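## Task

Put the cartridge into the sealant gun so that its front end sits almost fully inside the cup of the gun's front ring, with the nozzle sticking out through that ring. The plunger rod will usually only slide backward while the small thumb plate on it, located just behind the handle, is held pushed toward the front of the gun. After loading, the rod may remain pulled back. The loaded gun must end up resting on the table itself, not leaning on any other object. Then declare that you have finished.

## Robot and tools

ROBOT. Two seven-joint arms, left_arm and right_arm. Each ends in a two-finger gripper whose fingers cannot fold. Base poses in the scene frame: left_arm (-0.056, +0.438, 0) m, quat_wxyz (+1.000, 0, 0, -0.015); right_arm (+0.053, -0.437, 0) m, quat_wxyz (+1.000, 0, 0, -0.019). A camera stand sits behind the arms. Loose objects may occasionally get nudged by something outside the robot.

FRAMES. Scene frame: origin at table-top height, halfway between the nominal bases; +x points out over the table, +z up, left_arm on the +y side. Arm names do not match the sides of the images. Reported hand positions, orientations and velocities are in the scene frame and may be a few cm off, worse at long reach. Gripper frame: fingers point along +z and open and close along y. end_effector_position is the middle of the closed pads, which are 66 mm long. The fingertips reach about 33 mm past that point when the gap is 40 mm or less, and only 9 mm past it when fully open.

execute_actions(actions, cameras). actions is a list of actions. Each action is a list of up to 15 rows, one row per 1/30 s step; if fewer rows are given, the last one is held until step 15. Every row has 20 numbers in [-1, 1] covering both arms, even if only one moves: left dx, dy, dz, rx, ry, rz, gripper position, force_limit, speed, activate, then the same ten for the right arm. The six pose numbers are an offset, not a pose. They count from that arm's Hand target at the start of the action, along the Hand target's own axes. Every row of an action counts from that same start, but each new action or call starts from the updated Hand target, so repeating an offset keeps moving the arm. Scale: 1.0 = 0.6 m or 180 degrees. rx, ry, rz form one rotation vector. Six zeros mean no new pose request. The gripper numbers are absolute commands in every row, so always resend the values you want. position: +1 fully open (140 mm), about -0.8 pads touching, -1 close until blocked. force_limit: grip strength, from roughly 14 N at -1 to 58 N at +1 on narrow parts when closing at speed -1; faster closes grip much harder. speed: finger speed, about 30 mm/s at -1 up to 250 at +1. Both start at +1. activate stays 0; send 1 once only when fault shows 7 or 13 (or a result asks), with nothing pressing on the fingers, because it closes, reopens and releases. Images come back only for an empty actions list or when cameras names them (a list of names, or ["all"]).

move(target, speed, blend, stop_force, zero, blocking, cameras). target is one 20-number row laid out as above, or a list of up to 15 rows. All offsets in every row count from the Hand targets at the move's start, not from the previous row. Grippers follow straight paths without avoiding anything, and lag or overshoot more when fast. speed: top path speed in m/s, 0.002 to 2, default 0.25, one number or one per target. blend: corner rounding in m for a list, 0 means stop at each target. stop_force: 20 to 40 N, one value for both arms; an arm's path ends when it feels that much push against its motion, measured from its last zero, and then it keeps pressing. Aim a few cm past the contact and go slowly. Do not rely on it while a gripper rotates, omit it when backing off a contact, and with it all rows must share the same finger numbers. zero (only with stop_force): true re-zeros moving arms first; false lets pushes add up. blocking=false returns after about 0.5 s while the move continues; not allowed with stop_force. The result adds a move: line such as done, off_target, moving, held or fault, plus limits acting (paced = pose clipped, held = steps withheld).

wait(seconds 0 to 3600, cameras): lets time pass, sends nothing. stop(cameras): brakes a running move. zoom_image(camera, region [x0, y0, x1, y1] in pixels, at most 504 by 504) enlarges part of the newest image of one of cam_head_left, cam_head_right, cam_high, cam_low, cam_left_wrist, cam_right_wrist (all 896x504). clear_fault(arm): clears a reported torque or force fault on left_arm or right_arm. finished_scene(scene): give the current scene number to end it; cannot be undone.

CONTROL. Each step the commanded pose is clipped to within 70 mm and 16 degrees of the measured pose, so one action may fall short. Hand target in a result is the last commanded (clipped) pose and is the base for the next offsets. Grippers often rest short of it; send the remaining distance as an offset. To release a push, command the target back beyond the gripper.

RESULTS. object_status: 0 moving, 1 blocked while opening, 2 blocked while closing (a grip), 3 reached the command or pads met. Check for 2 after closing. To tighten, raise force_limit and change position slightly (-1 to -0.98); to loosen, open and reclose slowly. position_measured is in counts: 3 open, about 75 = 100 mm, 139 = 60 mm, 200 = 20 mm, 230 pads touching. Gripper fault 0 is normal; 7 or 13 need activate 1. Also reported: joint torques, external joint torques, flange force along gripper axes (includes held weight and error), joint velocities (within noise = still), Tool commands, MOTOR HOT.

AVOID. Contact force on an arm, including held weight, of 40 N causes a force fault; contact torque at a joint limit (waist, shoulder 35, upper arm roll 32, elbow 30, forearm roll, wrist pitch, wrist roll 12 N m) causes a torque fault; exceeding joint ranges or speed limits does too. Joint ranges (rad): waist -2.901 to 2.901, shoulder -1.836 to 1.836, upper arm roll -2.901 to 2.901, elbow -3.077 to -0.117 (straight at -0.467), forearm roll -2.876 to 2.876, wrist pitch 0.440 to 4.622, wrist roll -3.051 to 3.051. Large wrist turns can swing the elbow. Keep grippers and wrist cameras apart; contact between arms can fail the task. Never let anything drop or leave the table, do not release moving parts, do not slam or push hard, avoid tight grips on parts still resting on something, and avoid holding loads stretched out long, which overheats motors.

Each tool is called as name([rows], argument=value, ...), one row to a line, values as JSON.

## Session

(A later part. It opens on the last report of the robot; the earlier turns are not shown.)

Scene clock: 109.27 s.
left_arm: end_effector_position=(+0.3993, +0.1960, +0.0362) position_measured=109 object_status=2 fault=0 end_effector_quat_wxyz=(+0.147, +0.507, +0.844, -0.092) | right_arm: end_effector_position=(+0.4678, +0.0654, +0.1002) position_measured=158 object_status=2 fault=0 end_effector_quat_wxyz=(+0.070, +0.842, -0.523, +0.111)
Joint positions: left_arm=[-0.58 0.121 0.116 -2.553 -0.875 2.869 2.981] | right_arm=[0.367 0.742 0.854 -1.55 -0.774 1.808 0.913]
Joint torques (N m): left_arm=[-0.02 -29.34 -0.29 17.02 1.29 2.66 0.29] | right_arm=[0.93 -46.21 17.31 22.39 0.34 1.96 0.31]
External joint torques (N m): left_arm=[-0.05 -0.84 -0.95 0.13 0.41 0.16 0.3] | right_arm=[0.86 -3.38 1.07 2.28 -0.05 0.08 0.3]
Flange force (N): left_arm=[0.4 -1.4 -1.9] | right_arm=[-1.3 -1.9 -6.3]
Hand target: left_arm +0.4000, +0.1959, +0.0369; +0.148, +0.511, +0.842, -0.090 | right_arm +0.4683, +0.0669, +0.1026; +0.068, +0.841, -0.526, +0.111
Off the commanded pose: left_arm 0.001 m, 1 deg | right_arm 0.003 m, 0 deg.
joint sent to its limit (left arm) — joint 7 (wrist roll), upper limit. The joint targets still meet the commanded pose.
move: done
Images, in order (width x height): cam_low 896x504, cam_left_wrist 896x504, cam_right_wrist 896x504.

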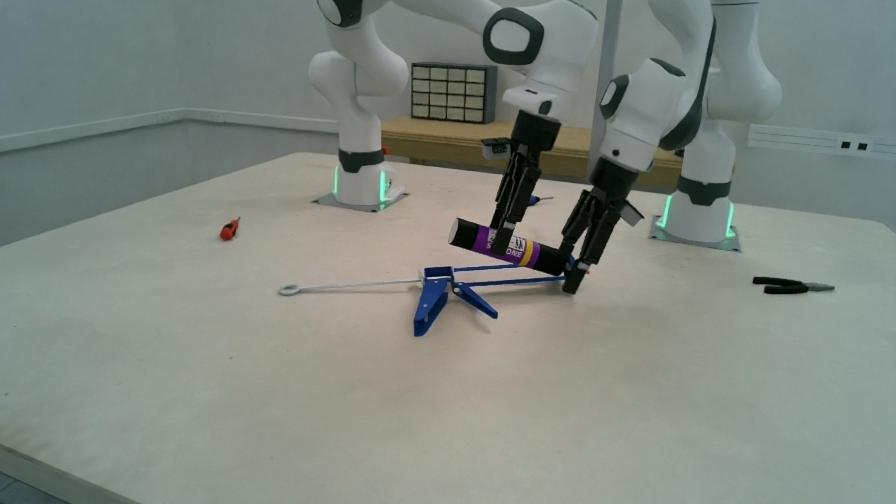

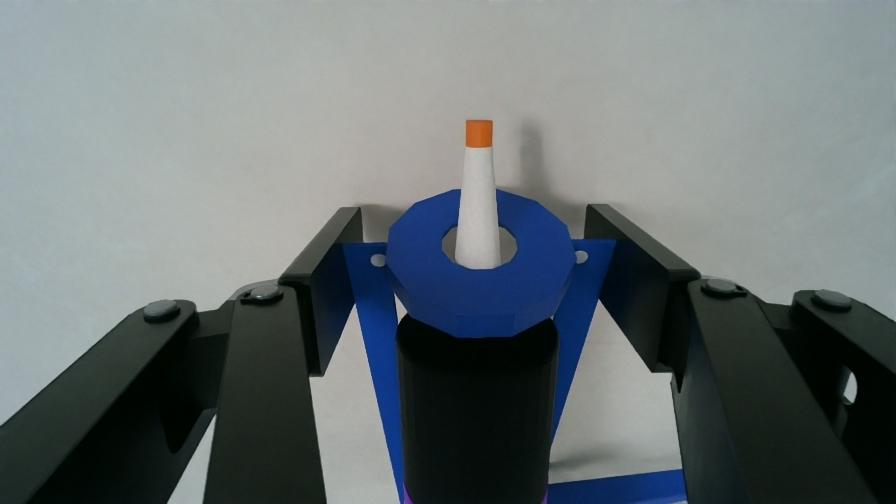

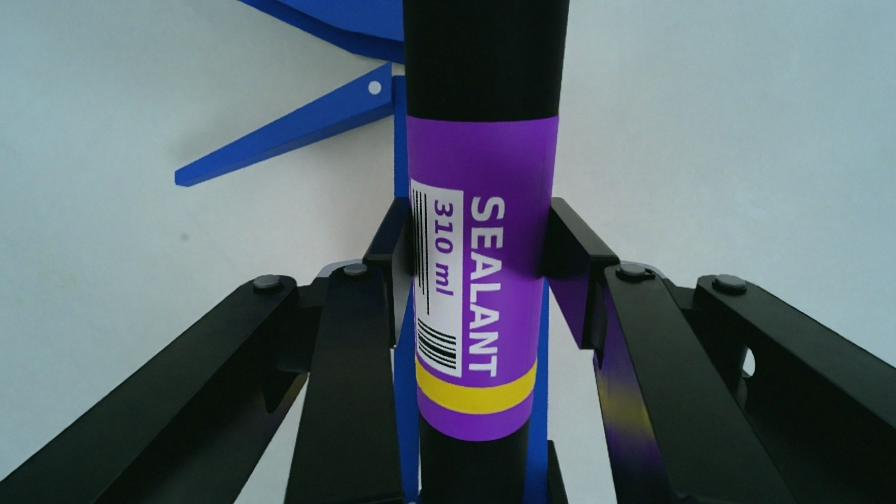

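move([
  [0,0,0,0,0,0,-0.98,-0.1,-1,0, -0.014,-0.001,0.0015,0,0,0,-1,0,-1,0],
], speed=0.02, stop_force=20, cameras=["cam_left_wrist","cam_right_wrist"])

zoom_image(camera="cam_left_wrist", region=[340, 200, 640, 504])

Scene clock: 111.00 s.
left_arm: end_effector_position=(+0.3993, +0.1961, +0.0362) position_measured=109 object_status=2 fault=0 end_effector_quat_wxyz=(+0.147, +0.507, +0.844, -0.092) | right_arm: end_effector_position=(+0.4653, +0.0713, +0.0970) position_measured=158 object_status=2 fault=0 end_effector_quat_wxyz=(+0.072, +0.842, -0.523, +0.111)
Joint positions: left_arm=[-0.58 0.121 0.116 -2.553 -0.875 2.869 2.981] | right_arm=[0.391 0.757 0.841 -1.528 -0.774 1.801 0.918]
Joint torques (N m): left_arm=[0.08 -29.36 -0.29 17.04 1.3 2.68 0.24] | right_arm=[1.43 -46.94 17.73 22.31 0.52 2.33 0.36]
External joint torques (N m): left_arm=[0.09 -0.87 -0.9 0.18 0.42 0.18 0.25] | right_arm=[1.44 -3.34 1.53 2.19 0.13 0.47 0.35]
Flange force (N): left_arm=[0.3 -1.2 -2.1] | right_arm=[-2.0 -1.3 -6.0]
Hand target: left_arm +0.4000, +0.1959, +0.0369; +0.148, +0.511, +0.842, -0.090 | right_arm +0.4654, +0.0742, +0.0996; +0.068, +0.841, -0.526, +0.111
Off the commanded pose: left_arm 0.001 m, 1 deg | right_arm 0.004 m, 1 deg.
joint sent to its limit (left arm) — joint 7 (wrist roll), upper limit. The joint targets still meet the commanded pose.
move: off_target (right_arm)

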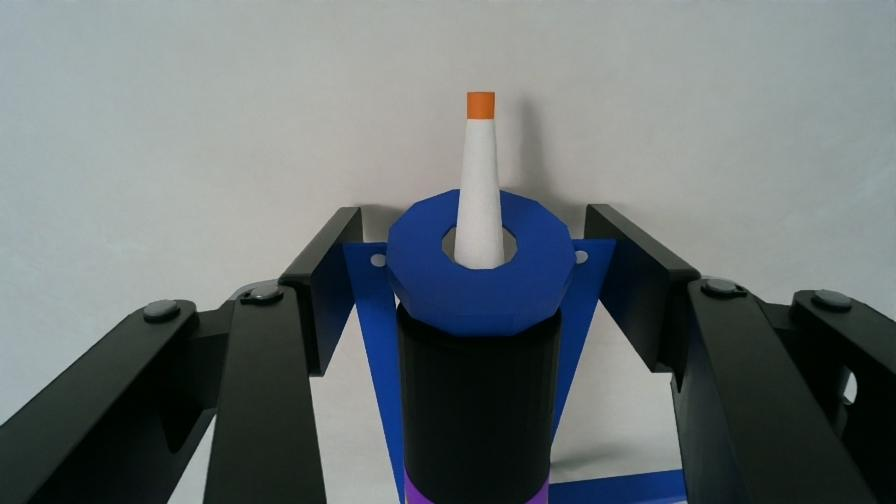

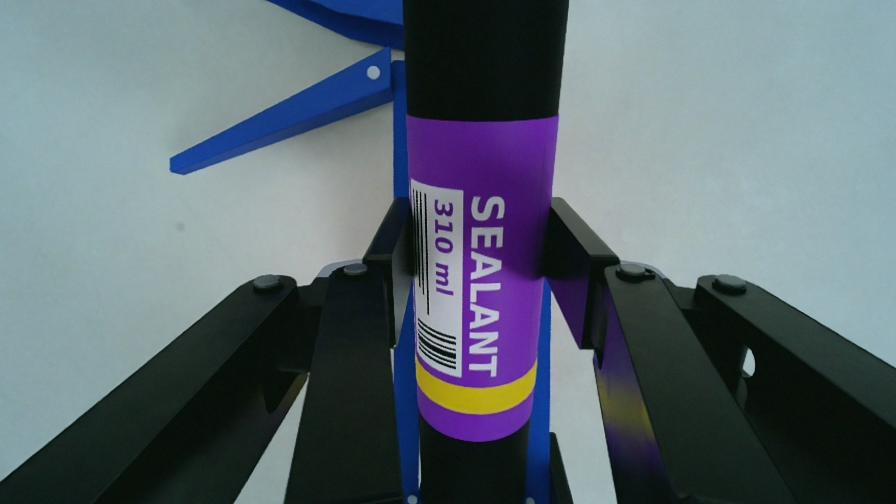

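Scaled by 1.658.

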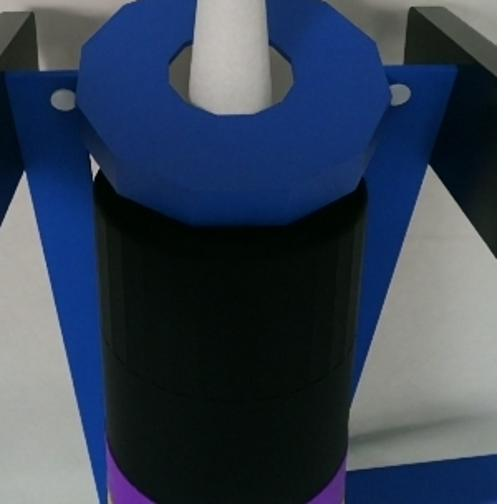

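move([
  [0,0,0,0,0,0,-0.98,-0.1,-1,0, 0.0,0,0.0058,0,0,0,-1,0,-1,0],
], speed=0.02, stop_force=20, cameras=["cam_left_wrist","cam_low"])

zoom_image(camera="cam_left_wrist", region=[340, 200, 640, 504])

zoom_image(camera="cam_low", region=[400, 200, 640, 330])

Scene clock: 112.87 s.
left_arm: end_effector_position=(+0.3993, +0.1961, +0.0362) position_measured=109 object_status=2 fault=0 end_effector_quat_wxyz=(+0.147, +0.507, +0.844, -0.092) | right_arm: end_effector_position=(+0.4657, +0.0708, +0.0951) position_measured=158 object_status=2 fault=0 end_effector_quat_wxyz=(+0.072, +0.841, -0.524, +0.111)
Joint positions: left_arm=[-0.58 0.121 0.116 -2.553 -0.875 2.869 2.981] | right_arm=[0.391 0.758 0.839 -1.53 -0.774 1.805 0.92]
Joint torques (N m): left_arm=[0.04 -29.46 -0.3 17.05 1.3 2.68 0.32] | right_arm=[1.12 -46.41 17.25 21.1 0.41 2.35 0.34]
External joint torques (N m): left_arm=[0.1 -0.86 -0.87 0.09 0.41 0.18 0.33] | right_arm=[0.99 -2.88 1.02 1.07 0.02 0.49 0.33]
Flange force (N): left_arm=[0.8 -1.3 -2.0] | right_arm=[0.7 2.7 -3.6]
Hand target: left_arm +0.4000, +0.1959, +0.0369; +0.148, +0.511, +0.842, -0.090 | right_arm +0.4658, +0.0734, +0.0962; +0.068, +0.841, -0.526, +0.111
Off the commanded pose: left_arm 0.001 m, 1 deg | right_arm 0.003 m, 0 deg.
joint sent to its limit (left arm) — joint 7 (wrist roll), upper limit. The joint targets still meet the commanded pose.
move: done
Images, in order (width x height): cam_low 896x504, cam_left_wrist 896x504.

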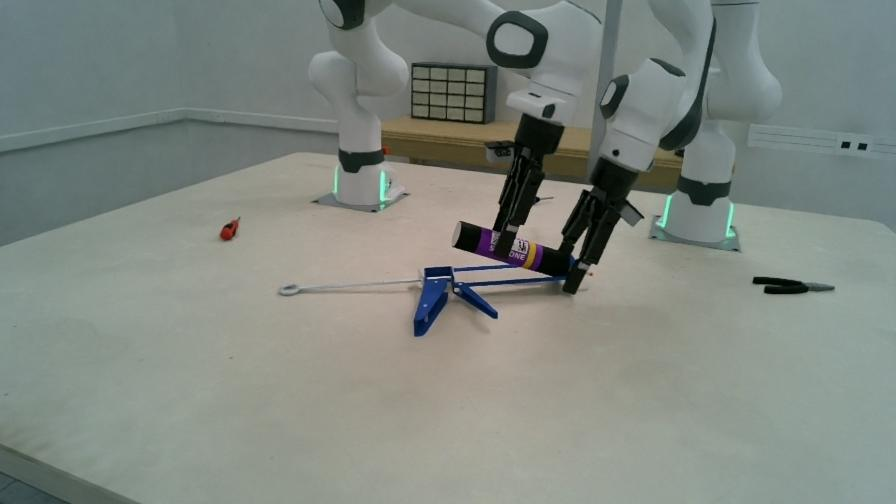

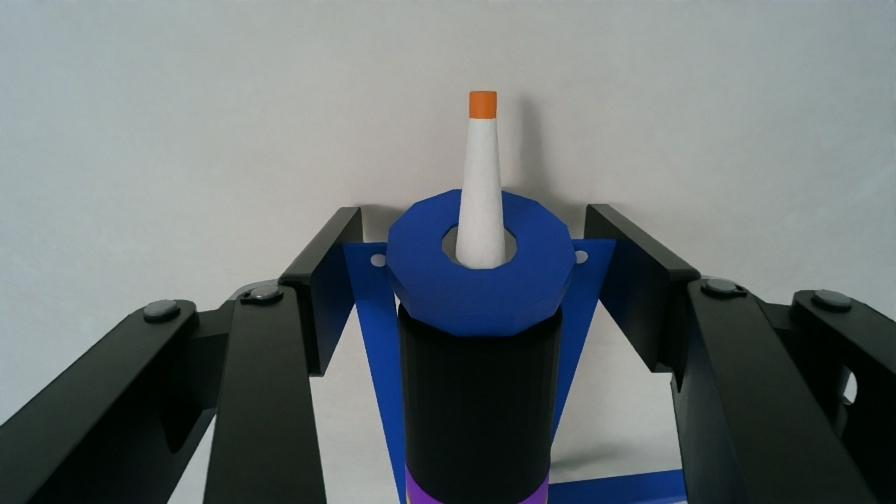

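Scaled by 1.658.

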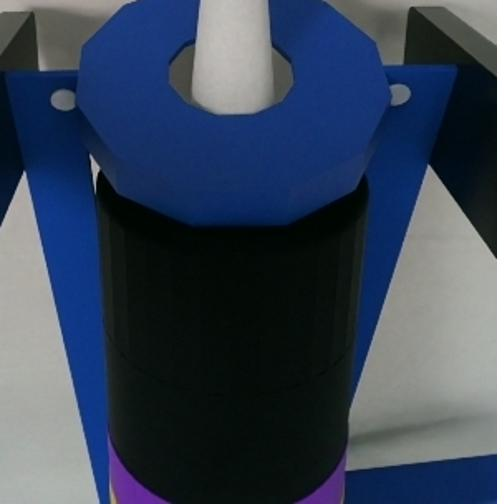

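Scaled by 2.100.

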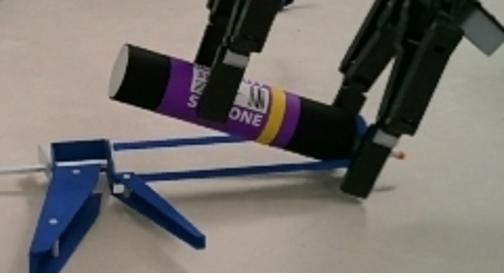

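move([
  [0,0,0,0,0,0,-0.98,-0.1,-1,0, -0.01,0.001,0.0,0,0,0,-1,0,-1,0],
], speed=0.015, stop_force=20, cameras=["cam_left_wrist","cam_right_wrist"])

zoom_image(camera="cam_left_wrist", region=[340, 200, 640, 504])

Scene clock: 114.40 s.
left_arm: end_effector_position=(+0.3986, +0.1977, +0.0353) position_measured=109 object_status=2 fault=0 end_effector_quat_wxyz=(+0.146, +0.507, +0.845, -0.092) | right_arm: end_effector_position=(+0.4649, +0.0727, +0.0930) position_measured=158 object_status=2 fault=0 end_effector_quat_wxyz=(+0.074, +0.841, -0.524, +0.112)
Joint positions: left_arm=[-0.577 0.121 0.116 -2.555 -0.875 2.869 2.981] | right_arm=[0.405 0.764 0.829 -1.52 -0.774 1.801 0.923]
Joint torques (N m): left_arm=[-0.61 -29.85 -0.83 18.45 1.28 2.75 0.22] | right_arm=[2.92 -46.12 18.6 21.77 0.91 2.92 0.41]
External joint torques (N m): left_arm=[-0.57 -1.33 -1.42 1.53 0.4 0.25 0.23] | right_arm=[2.79 -1.98 2.34 1.64 0.52 1.06 0.4]
Flange force (N): left_arm=[-2.3 -0.5 -0.7] | right_arm=[-5.4 -2.2 -4.5]
Hand target: left_arm +0.4000, +0.1959, +0.0369; +0.148, +0.511, +0.842, -0.090 | right_arm +0.4627, +0.0784, +0.0947; +0.068, +0.841, -0.526, +0.111
Off the commanded pose: left_arm 0.003 m, 1 deg | right_arm 0.006 m, 1 deg.
joint sent to its limit (left arm) — joint 7 (wrist roll), upper limit. The joint targets still meet the commanded pose.
move: off_target (right_arm)

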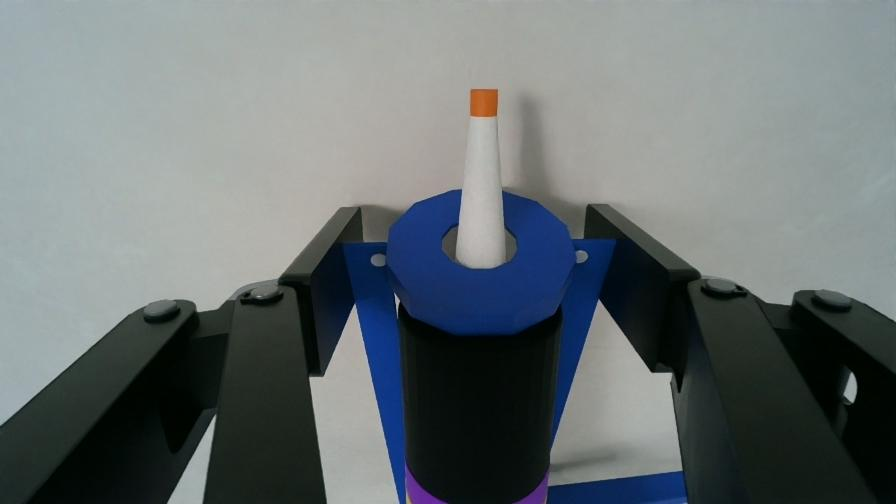

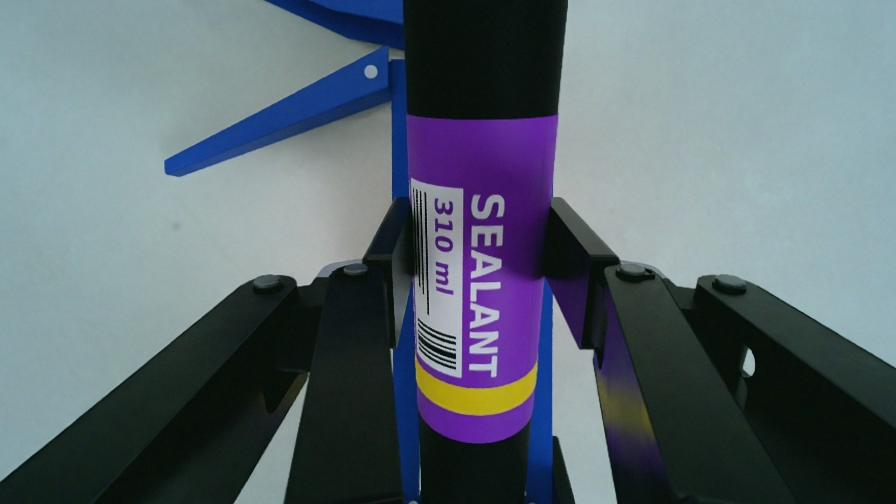

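Scaled by 1.658.

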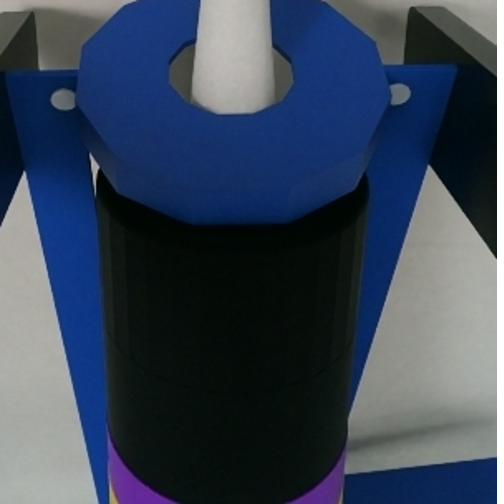

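move([
  [0,0,0,0,0,0,-0.98,-0.1,-1,0, 0.008,0,0.0,0,0,0,-1,0,-1,0],
  [0,0,0,0,0,0,-0.98,-0.1,-1,0, 0.0087,0,0.0145,0,-0.0195,0,-1,0,-1,0],
], speed=0.02, cameras=["cam_left_wrist","cam_right_wrist","cam_low"])

zoom_image(camera="cam_left_wrist", region=[340, 200, 640, 504])

zoom_image(camera="cam_low", region=[400, 200, 640, 330])

Scene clock: 116.93 s.
left_arm: end_effector_position=(+0.3990, +0.1967, +0.0358) position_measured=109 object_status=2 fault=0 end_effector_quat_wxyz=(+0.146, +0.507, +0.844, -0.092) | right_arm: end_effector_position=(+0.4660, +0.0689, +0.0854) position_measured=158 object_status=2 fault=0 end_effector_quat_wxyz=(+0.056, +0.843, -0.528, +0.087)
Joint positions: left_arm=[-0.577 0.121 0.114 -2.554 -0.875 2.869 2.981] | right_arm=[0.316 0.757 0.88 -1.593 -0.774 1.878 0.923]
Joint velocities: left_arm=[within noise] | right_arm=[-0.004 0.001 0 -0.001 -0.001 0.002 0.001]
Joint torques (N m): left_arm=[-0.35 -29.36 -0.37 17.15 1.33 2.68 0.24] | right_arm=[0.5 -45.37 19.12 20.35 0.55 2.56 -0.02]
External joint torques (N m): left_arm=[-0.42 -0.92 -1.05 0.35 0.46 0.19 0.25] | right_arm=[0.61 -3.33 2.11 0.62 0.09 0.55 -0.02]
Flange force (N): left_arm=[-0.6 -1.7 -2.2] | right_arm=[4.2 7.1 -4.6]
Hand target: left_arm +0.4000, +0.1959, +0.0369; +0.148, +0.511, +0.842, -0.090 | right_arm +0.4659, +0.0718, +0.0876; +0.052, +0.844, -0.528, +0.085
Off the commanded pose: left_arm 0.002 m, 1 deg | right_arm 0.004 m, 0 deg.
joint sent to its limit (left arm) — joint 7 (wrist roll), upper limit. The joint targets still meet the commanded pose.
move: off_target (right_arm)
Images, in order (width x height): cam_low 896x504, cam_left_wrist 896x504, cam_right_wrist 896x504.

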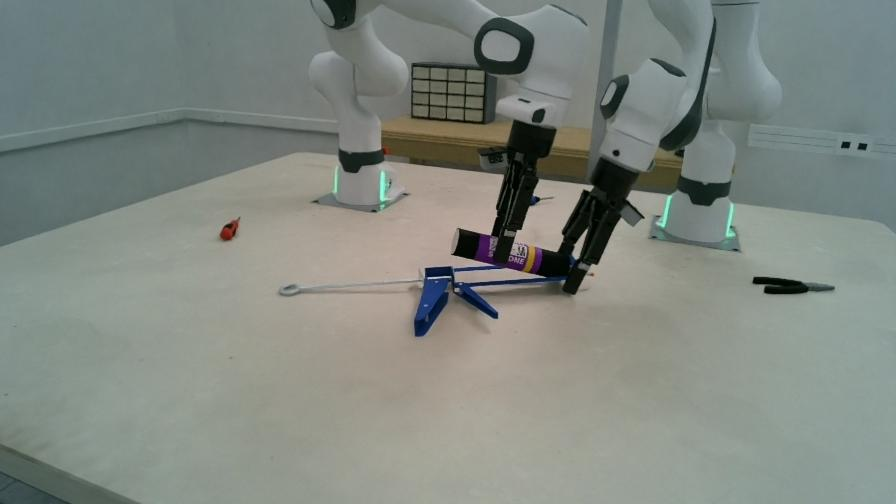

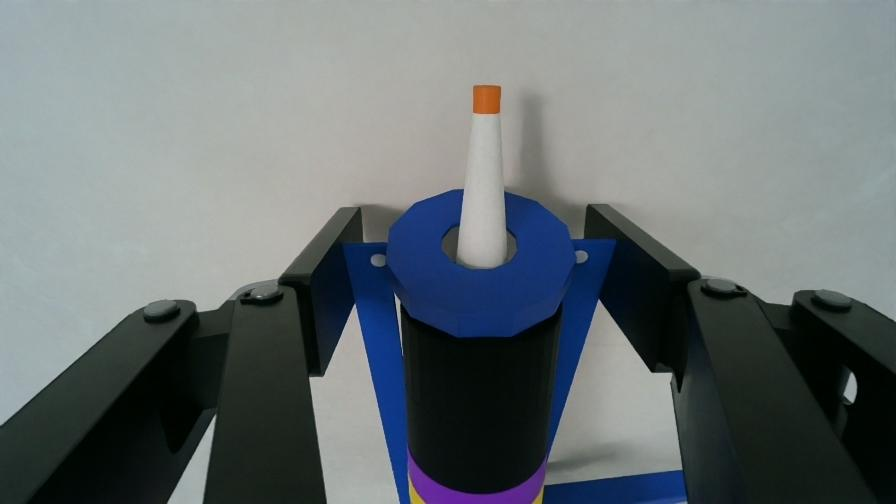

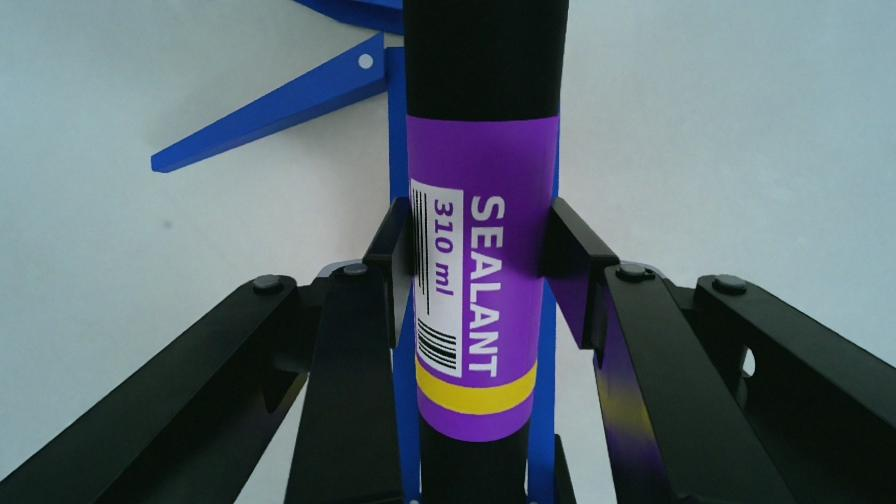

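Scaled by 1.658.

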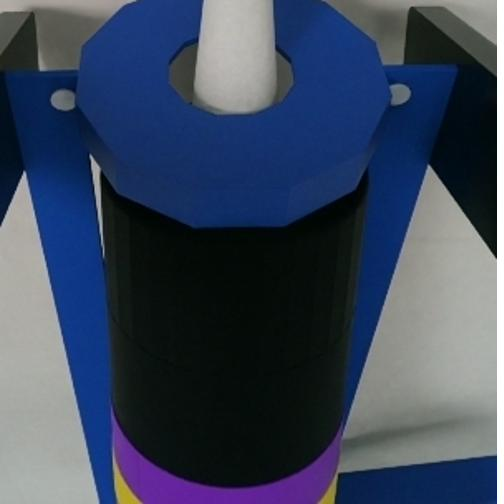

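Scaled by 2.100.

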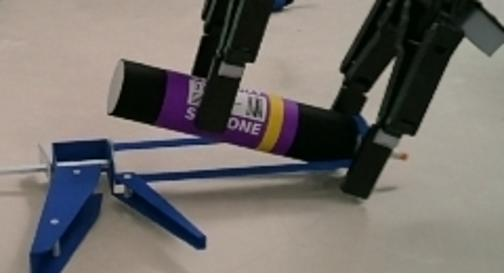

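move([
  [0,0,0,0,0,0,-0.98,-0.1,-1,0, 0.0015,0.0015,0.0130,0.0007,-0.0195,-0.0027,-1,0,-1,0],
], speed=0.02, cameras=["cam_left_wrist","cam_right_wrist","cam_low"])

zoom_image(camera="cam_left_wrist", region=[340, 200, 640, 504])

zoom_image(camera="cam_low", region=[400, 200, 640, 330])

Scene clock: 127.00 s.
left_arm: end_effector_position=(+0.3990, +0.1967, +0.0358) position_measured=109 object_status=2 fault=0 end_effector_quat_wxyz=(+0.146, +0.507, +0.844, -0.092) | right_arm: end_effector_position=(+0.4657, +0.0667, +0.0784) position_measured=158 object_status=2 fault=0 end_effector_quat_wxyz=(+0.039, +0.846, -0.528, +0.061)
Joint positions: left_arm=[-0.577 0.121 0.114 -2.554 -0.875 2.869 2.981] | right_arm=[0.233 0.758 0.929 -1.657 -0.774 1.949 0.914]
Joint velocities: left_arm=[within noise] | right_arm=[-0.001 0.002 0.001 0.001 0.001 0.004 -0.001]
Joint torques (N m): left_arm=[-0.27 -29.35 -0.35 17.2 1.31 2.68 0.24] | right_arm=[0.1 -42.61 19.64 20.2 0.57 2.55 -0.19]
External joint torques (N m): left_arm=[-0.33 -0.85 -1.03 0.35 0.43 0.18 0.25] | right_arm=[0.24 -2.42 1.71 0.93 0.02 0.38 -0.19]
Flange force (N): left_arm=[-0.4 -1.5 -1.8] | right_arm=[2.3 3.2 -4.5]
Hand target: left_arm +0.4000, +0.1959, +0.0369; +0.148, +0.511, +0.842, -0.090 | right_arm +0.4662, +0.0692, +0.0802; +0.035, +0.848, -0.525, +0.060
Off the commanded pose: left_arm 0.002 m, 1 deg | right_arm 0.003 m, 1 deg.
joint sent to its limit (left arm) — joint 7 (wrist roll), upper limit. The joint targets still meet the commanded pose.
move: done
Images, in order (width x height): cam_low 896x504, cam_left_wrist 896x504, cam_right_wrist 896x504.

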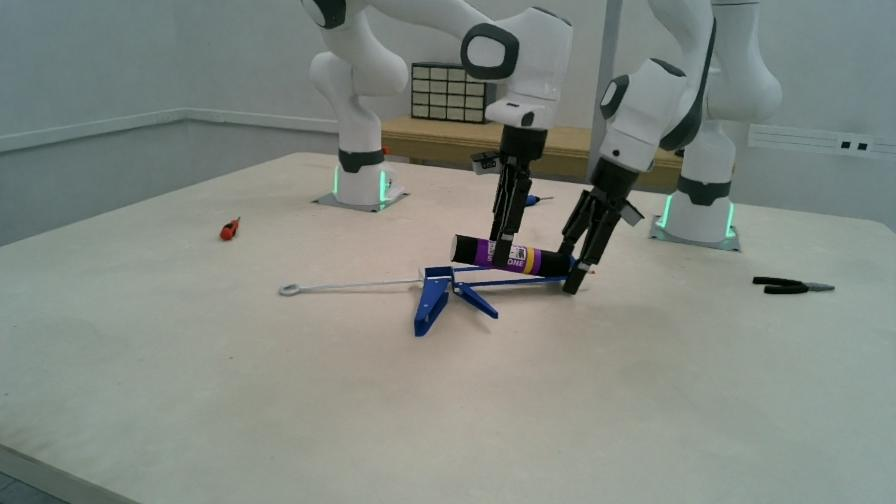

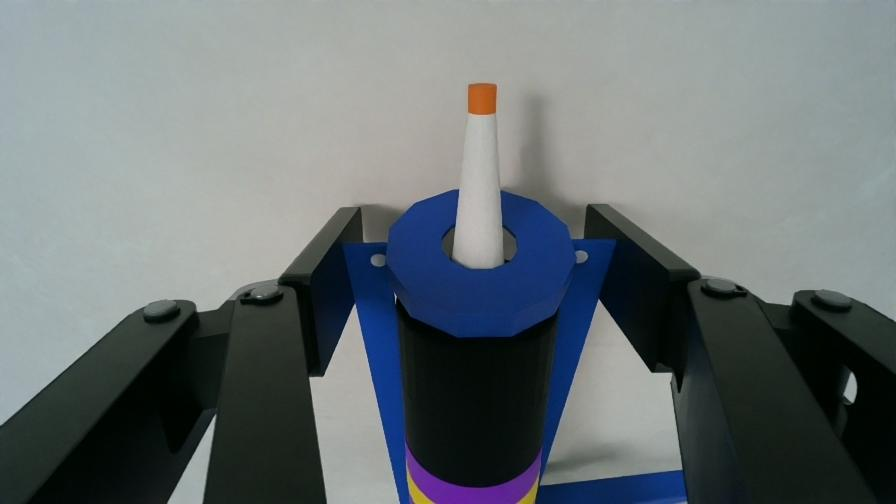

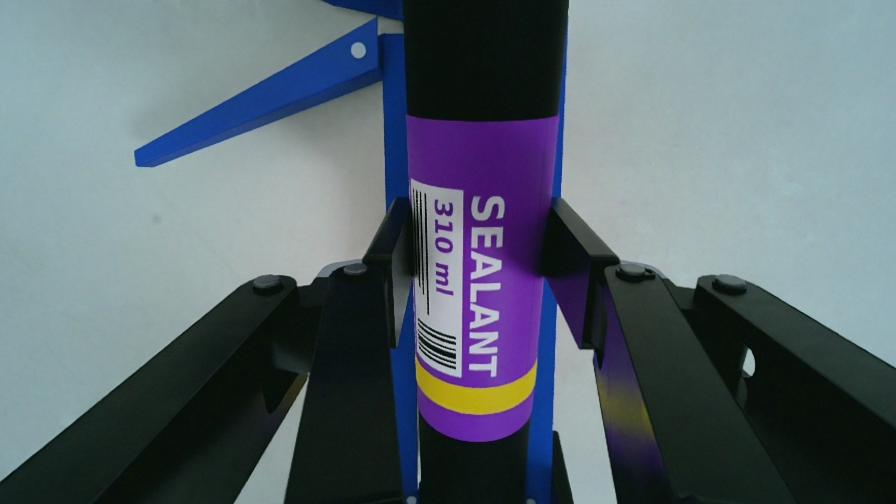

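Scaled by 1.658.

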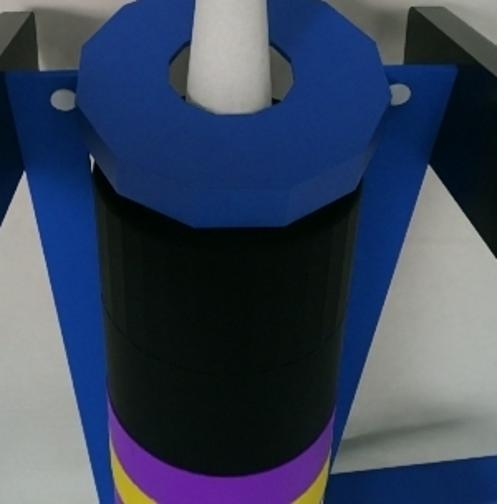

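Scaled by 2.100.

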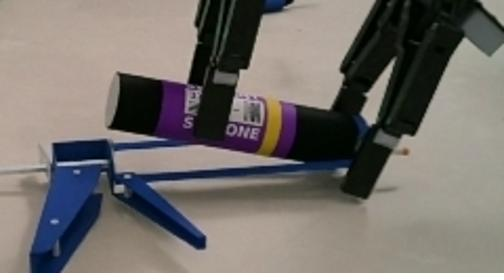

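move([
  [0,0,0,0,0,0,-0.98,-0.1,-1,0, 0.0005,-0.001,0.0100,0,-0.0150,0,-1,0,-1,0],
], speed=0.02, cameras=["cam_left_wrist","cam_right_wrist","cam_low"])

zoom_image(camera="cam_left_wrist", region=[340, 200, 640, 504])

zoom_image(camera="cam_low", region=[400, 200, 640, 330])

Scene clock: 128.70 s.
left_arm: end_effector_position=(+0.3990, +0.1967, +0.0358) position_measured=109 object_status=2 fault=0 end_effector_quat_wxyz=(+0.146, +0.507, +0.844, -0.092) | right_arm: end_effector_position=(+0.4668, +0.0658, +0.0724) position_measured=158 object_status=2 fault=0 end_effector_quat_wxyz=(+0.027, +0.847, -0.529, +0.041)
Joint positions: left_arm=[-0.577 0.121 0.114 -2.554 -0.875 2.869 2.981] | right_arm=[0.179 0.768 0.957 -1.693 -0.774 1.999 0.904]
Joint velocities: left_arm=[within noise] | right_arm=[0.001 0 0.004 0 -0.001 0.004 -0.001]
Joint torques (N m): left_arm=[-0.31 -29.39 -0.44 17.19 1.3 2.67 0.22] | right_arm=[0.1 -41.5 20.57 19.76 0.65 2.67 -0.18]
External joint torques (N m): left_arm=[-0.29 -0.97 -1.04 0.39 0.42 0.18 0.23] | right_arm=[0.01 -2.13 1.71 0.88 0.06 0.37 -0.18]
Flange force (N): left_arm=[-0.4 -1.5 -2.1] | right_arm=[2.3 3.2 -4.5]
Hand target: left_arm +0.4000, +0.1959, +0.0369; +0.148, +0.511, +0.842, -0.090 | right_arm +0.4673, +0.0685, +0.0743; +0.023, +0.849, -0.526, +0.040
Off the commanded pose: left_arm 0.002 m, 1 deg | right_arm 0.003 m, 1 deg.
joint sent to its limit (left arm) — joint 7 (wrist roll), upper limit. The joint targets still meet the commanded pose.
move: done
Images, in order (width x height): cam_low 896x504, cam_left_wrist 896x504, cam_right_wrist 896x504.

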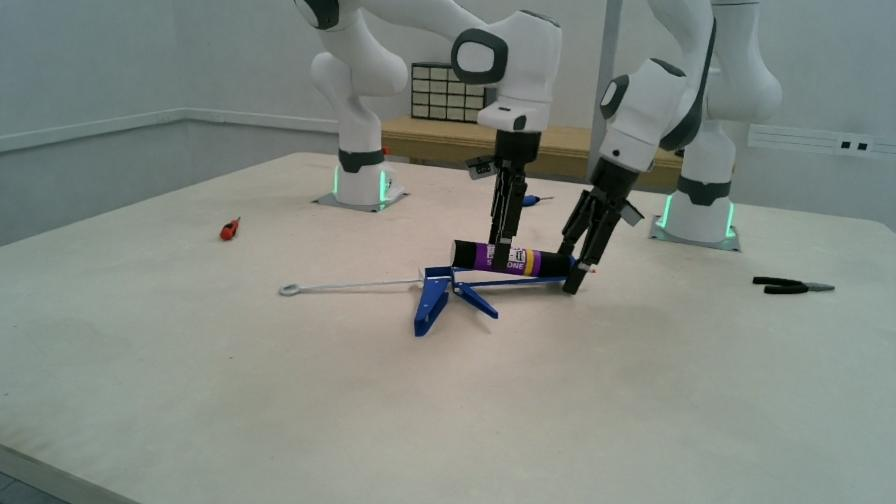

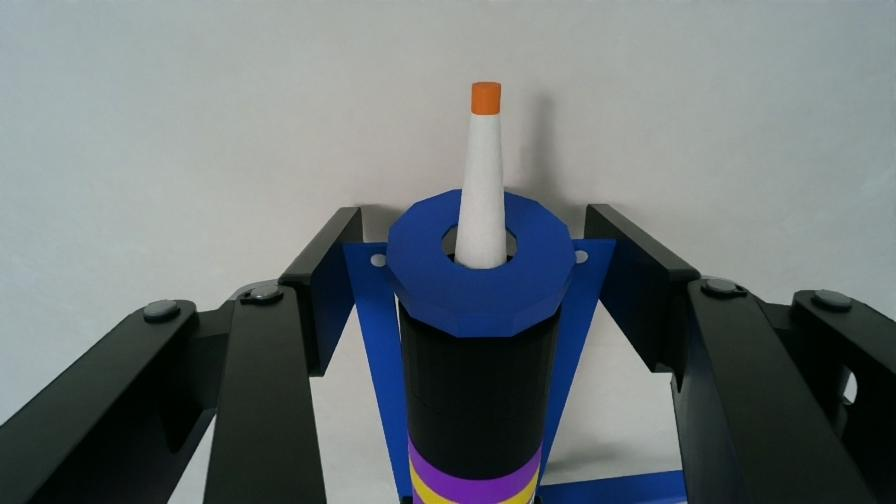

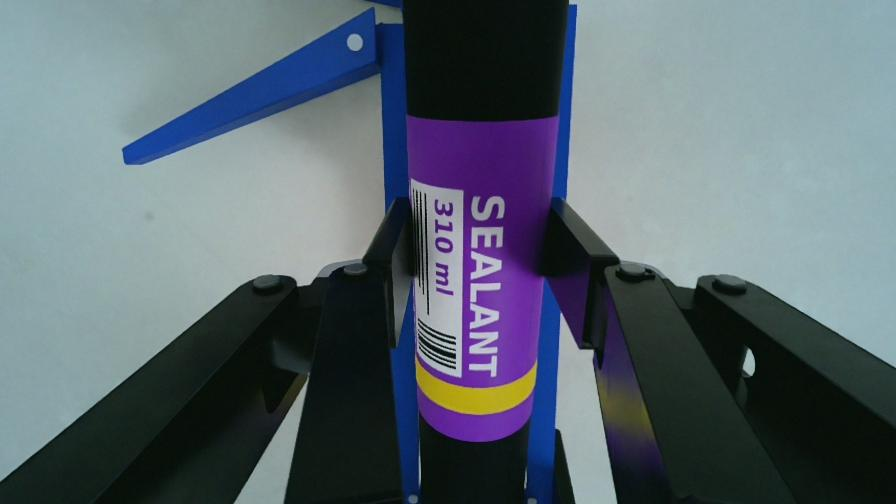

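Scaled by 1.658.

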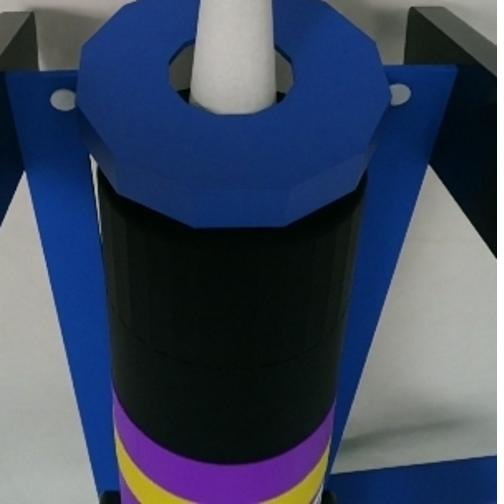

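Scaled by 2.100.

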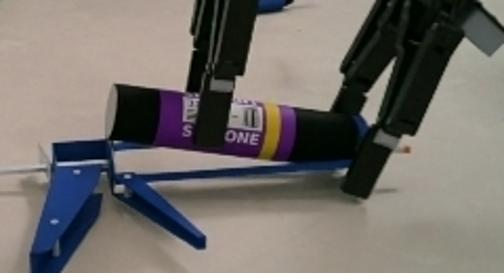

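zoom_image(camera="cam_low", region=[410, 230, 500, 290])

zoom_image(camera="cam_low", region=[520, 230, 610, 290])

Scaled by 5.600.

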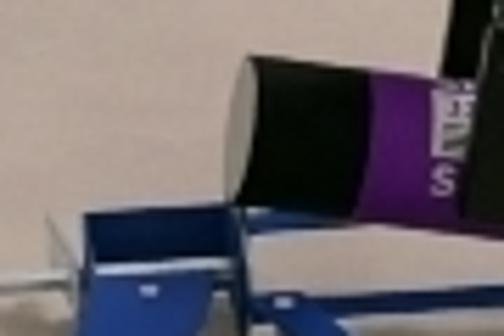

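Scaled by 5.600.

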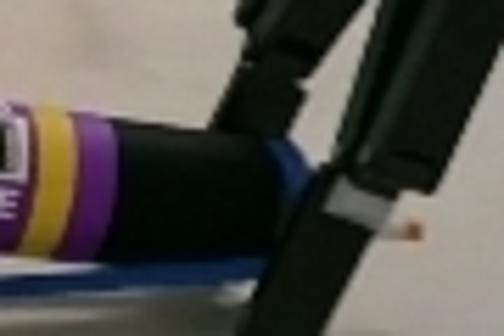

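move([
  [0,0,0,0,0,0,-0.98,-0.1,-1,0, -0.004,0,0.003,0,0,0,-1,0,-1,0],
], speed=0.015, stop_force=20, cameras=["cam_left_wrist","cam_low"])

zoom_image(camera="cam_left_wrist", region=[380, 180, 580, 380])

zoom_image(camera="cam_low", region=[410, 230, 500, 290])

Scene clock: 130.67 s.
left_arm: end_effector_position=(+0.3990, +0.1967, +0.0358) position_measured=109 object_status=2 fault=0 end_effector_quat_wxyz=(+0.146, +0.507, +0.844, -0.092) | right_arm: end_effector_position=(+0.4656, +0.0667, +0.0703) position_measured=158 object_status=2 fault=0 end_effector_quat_wxyz=(+0.028, +0.848, -0.528, +0.039)
Joint positions: left_arm=[-0.577 0.121 0.114 -2.554 -0.875 2.869 2.981] | right_arm=[0.181 0.773 0.956 -1.691 -0.774 2 0.903]
Joint torques (N m): left_arm=[-0.33 -29.34 -0.31 17.14 1.3 2.66 0.25] | right_arm=[1.55 -41.39 20.6 20.53 0.5 2.91 -0.05]
External joint torques (N m): left_arm=[-0.31 -0.98 -0.9 0.35 0.43 0.18 0.26] | right_arm=[1.6 -2.1 1.84 1.81 -0.1 0.63 -0.06]
Flange force (N): left_arm=[-0.3 -1.5 -2.3] | right_arm=[-3.7 -3.0 -3.9]
Hand target: left_arm +0.4000, +0.1959, +0.0369; +0.148, +0.511, +0.842, -0.090 | right_arm +0.4663, +0.0705, +0.0722; +0.023, +0.849, -0.526, +0.040
Off the commanded pose: left_arm 0.002 m, 1 deg | right_arm 0.004 m, 1 deg.
joint sent to its limit (left arm) — joint 7 (wrist roll), upper limit. The joint targets still meet the commanded pose.
move: off_target (right_arm)
Images, in order (width x height): cam_low 896x504, cam_left_wrist 896x504.

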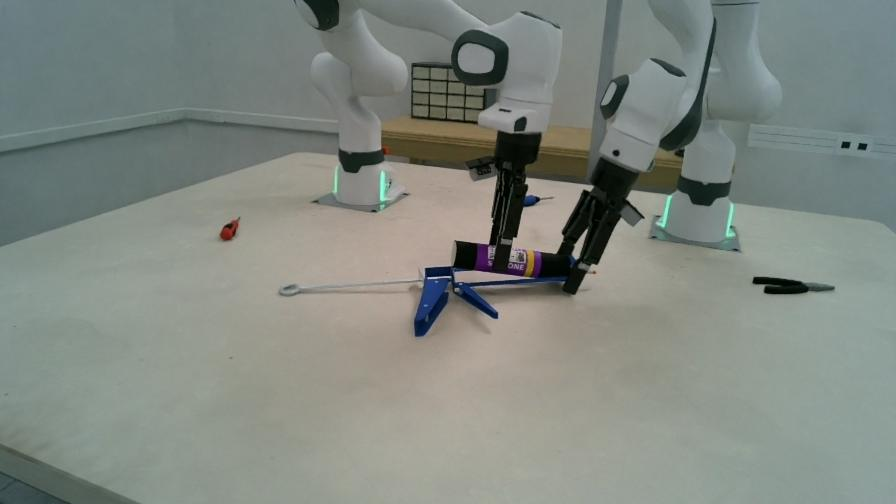

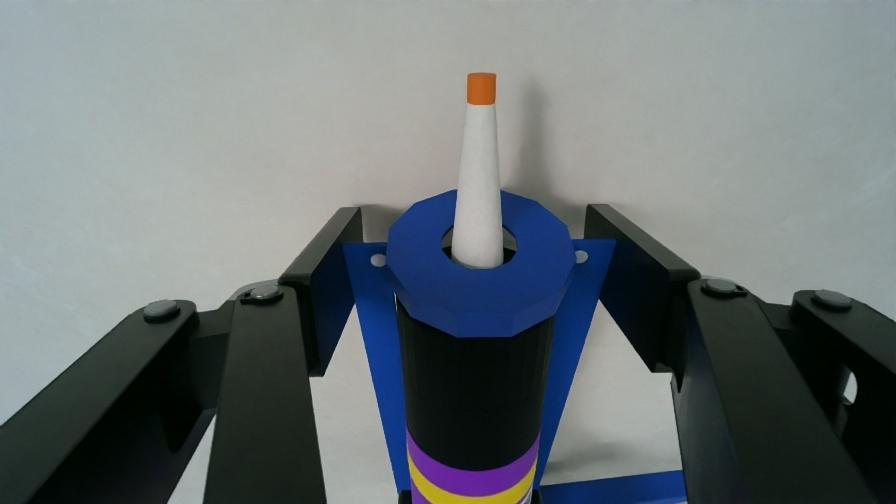

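Scaled by 2.520.

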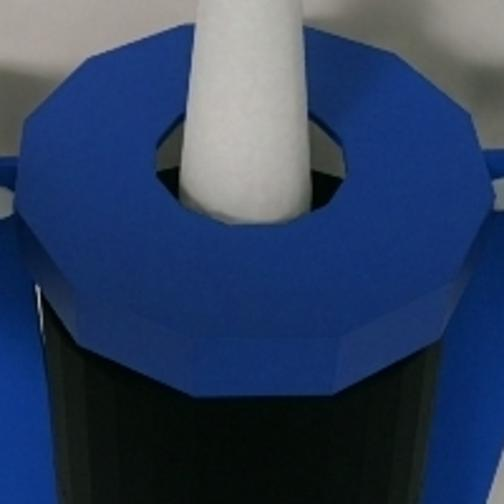

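Scaled by 5.600.

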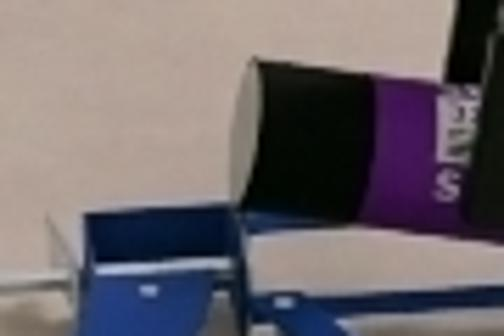

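move([
  [0,0,0,0,0,0,-0.98,-0.1,-1,0, -0.004,-0.0008,0.001,0,0,0,-1,0,-1,0],
], speed=0.015, stop_force=20, cameras=["cam_left_wrist","cam_low"])

zoom_image(camera="cam_left_wrist", region=[380, 180, 580, 380])

zoom_image(camera="cam_low", region=[410, 230, 500, 290])

Scene clock: 132.07 s.
left_arm: end_effector_position=(+0.3990, +0.1966, +0.0360) position_measured=109 object_status=2 fault=0 end_effector_quat_wxyz=(+0.146, +0.507, +0.844, -0.092) | right_arm: end_effector_position=(+0.4643, +0.0698, +0.0693) position_measured=158 object_status=2 fault=0 end_effector_quat_wxyz=(+0.027, +0.849, -0.527, +0.039)
Joint positions: left_arm=[-0.577 0.121 0.114 -2.554 -0.875 2.869 2.981] | right_arm=[0.191 0.777 0.952 -1.684 -0.775 2 0.903]
Joint torques (N m): left_arm=[-0.27 -29.27 -0.37 17.16 1.29 2.68 0.27] | right_arm=[1.14 -42.21 20.37 20.65 0.63 2.65 0.03]
External joint torques (N m): left_arm=[-0.31 -0.87 -1.02 0.42 0.43 0.19 0.28] | right_arm=[1.14 -2.7 1.57 1.95 0.02 0.37 0.03]
Flange force (N): left_arm=[-0.4 -1.3 -1.6] | right_arm=[-2.4 -2.1 -5.1]
Hand target: left_arm +0.4000, +0.1959, +0.0369; +0.148, +0.511, +0.842, -0.090 | right_arm +0.4657, +0.0728, +0.0714; +0.023, +0.849, -0.526, +0.040
Off the commanded pose: left_arm 0.001 m, 1 deg | right_arm 0.004 m, 1 deg.
joint sent to its limit (left arm) — joint 7 (wrist roll), upper limit. The joint targets still meet the commanded pose.
move: off_target (right_arm)
Images, in order (width x height): cam_low 896x504, cam_left_wrist 896x504.

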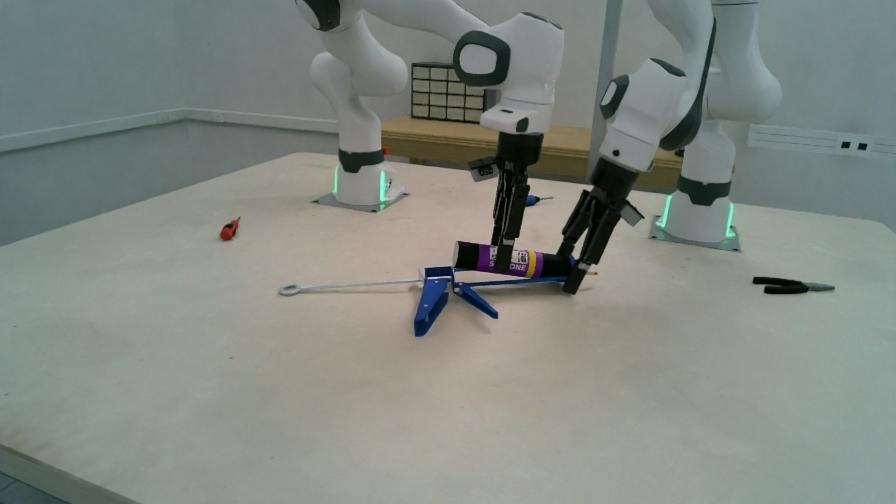

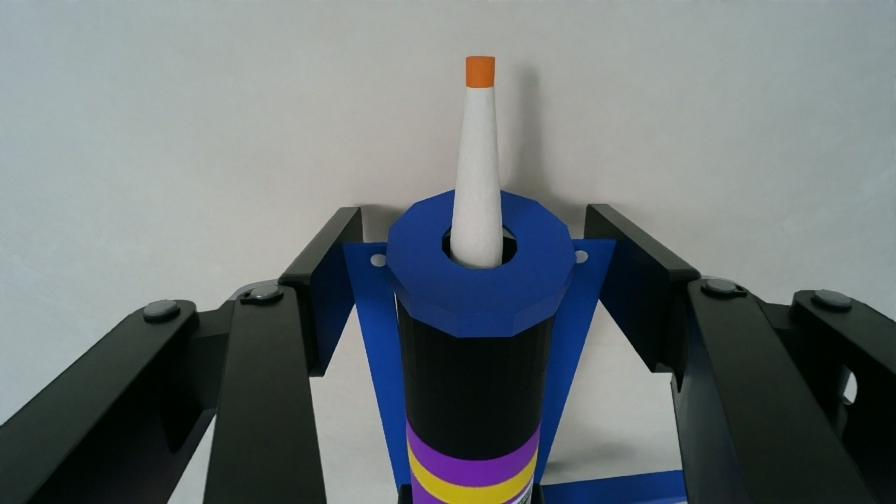

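Scaled by 2.520.

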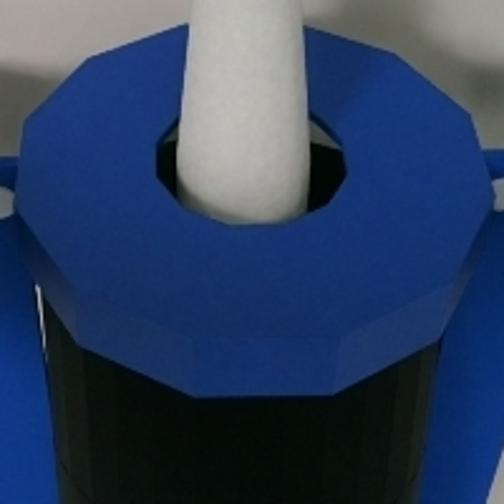

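Scaled by 5.600.

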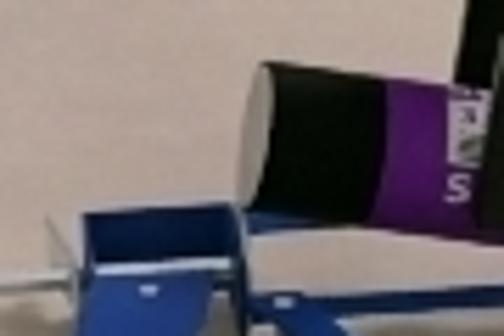

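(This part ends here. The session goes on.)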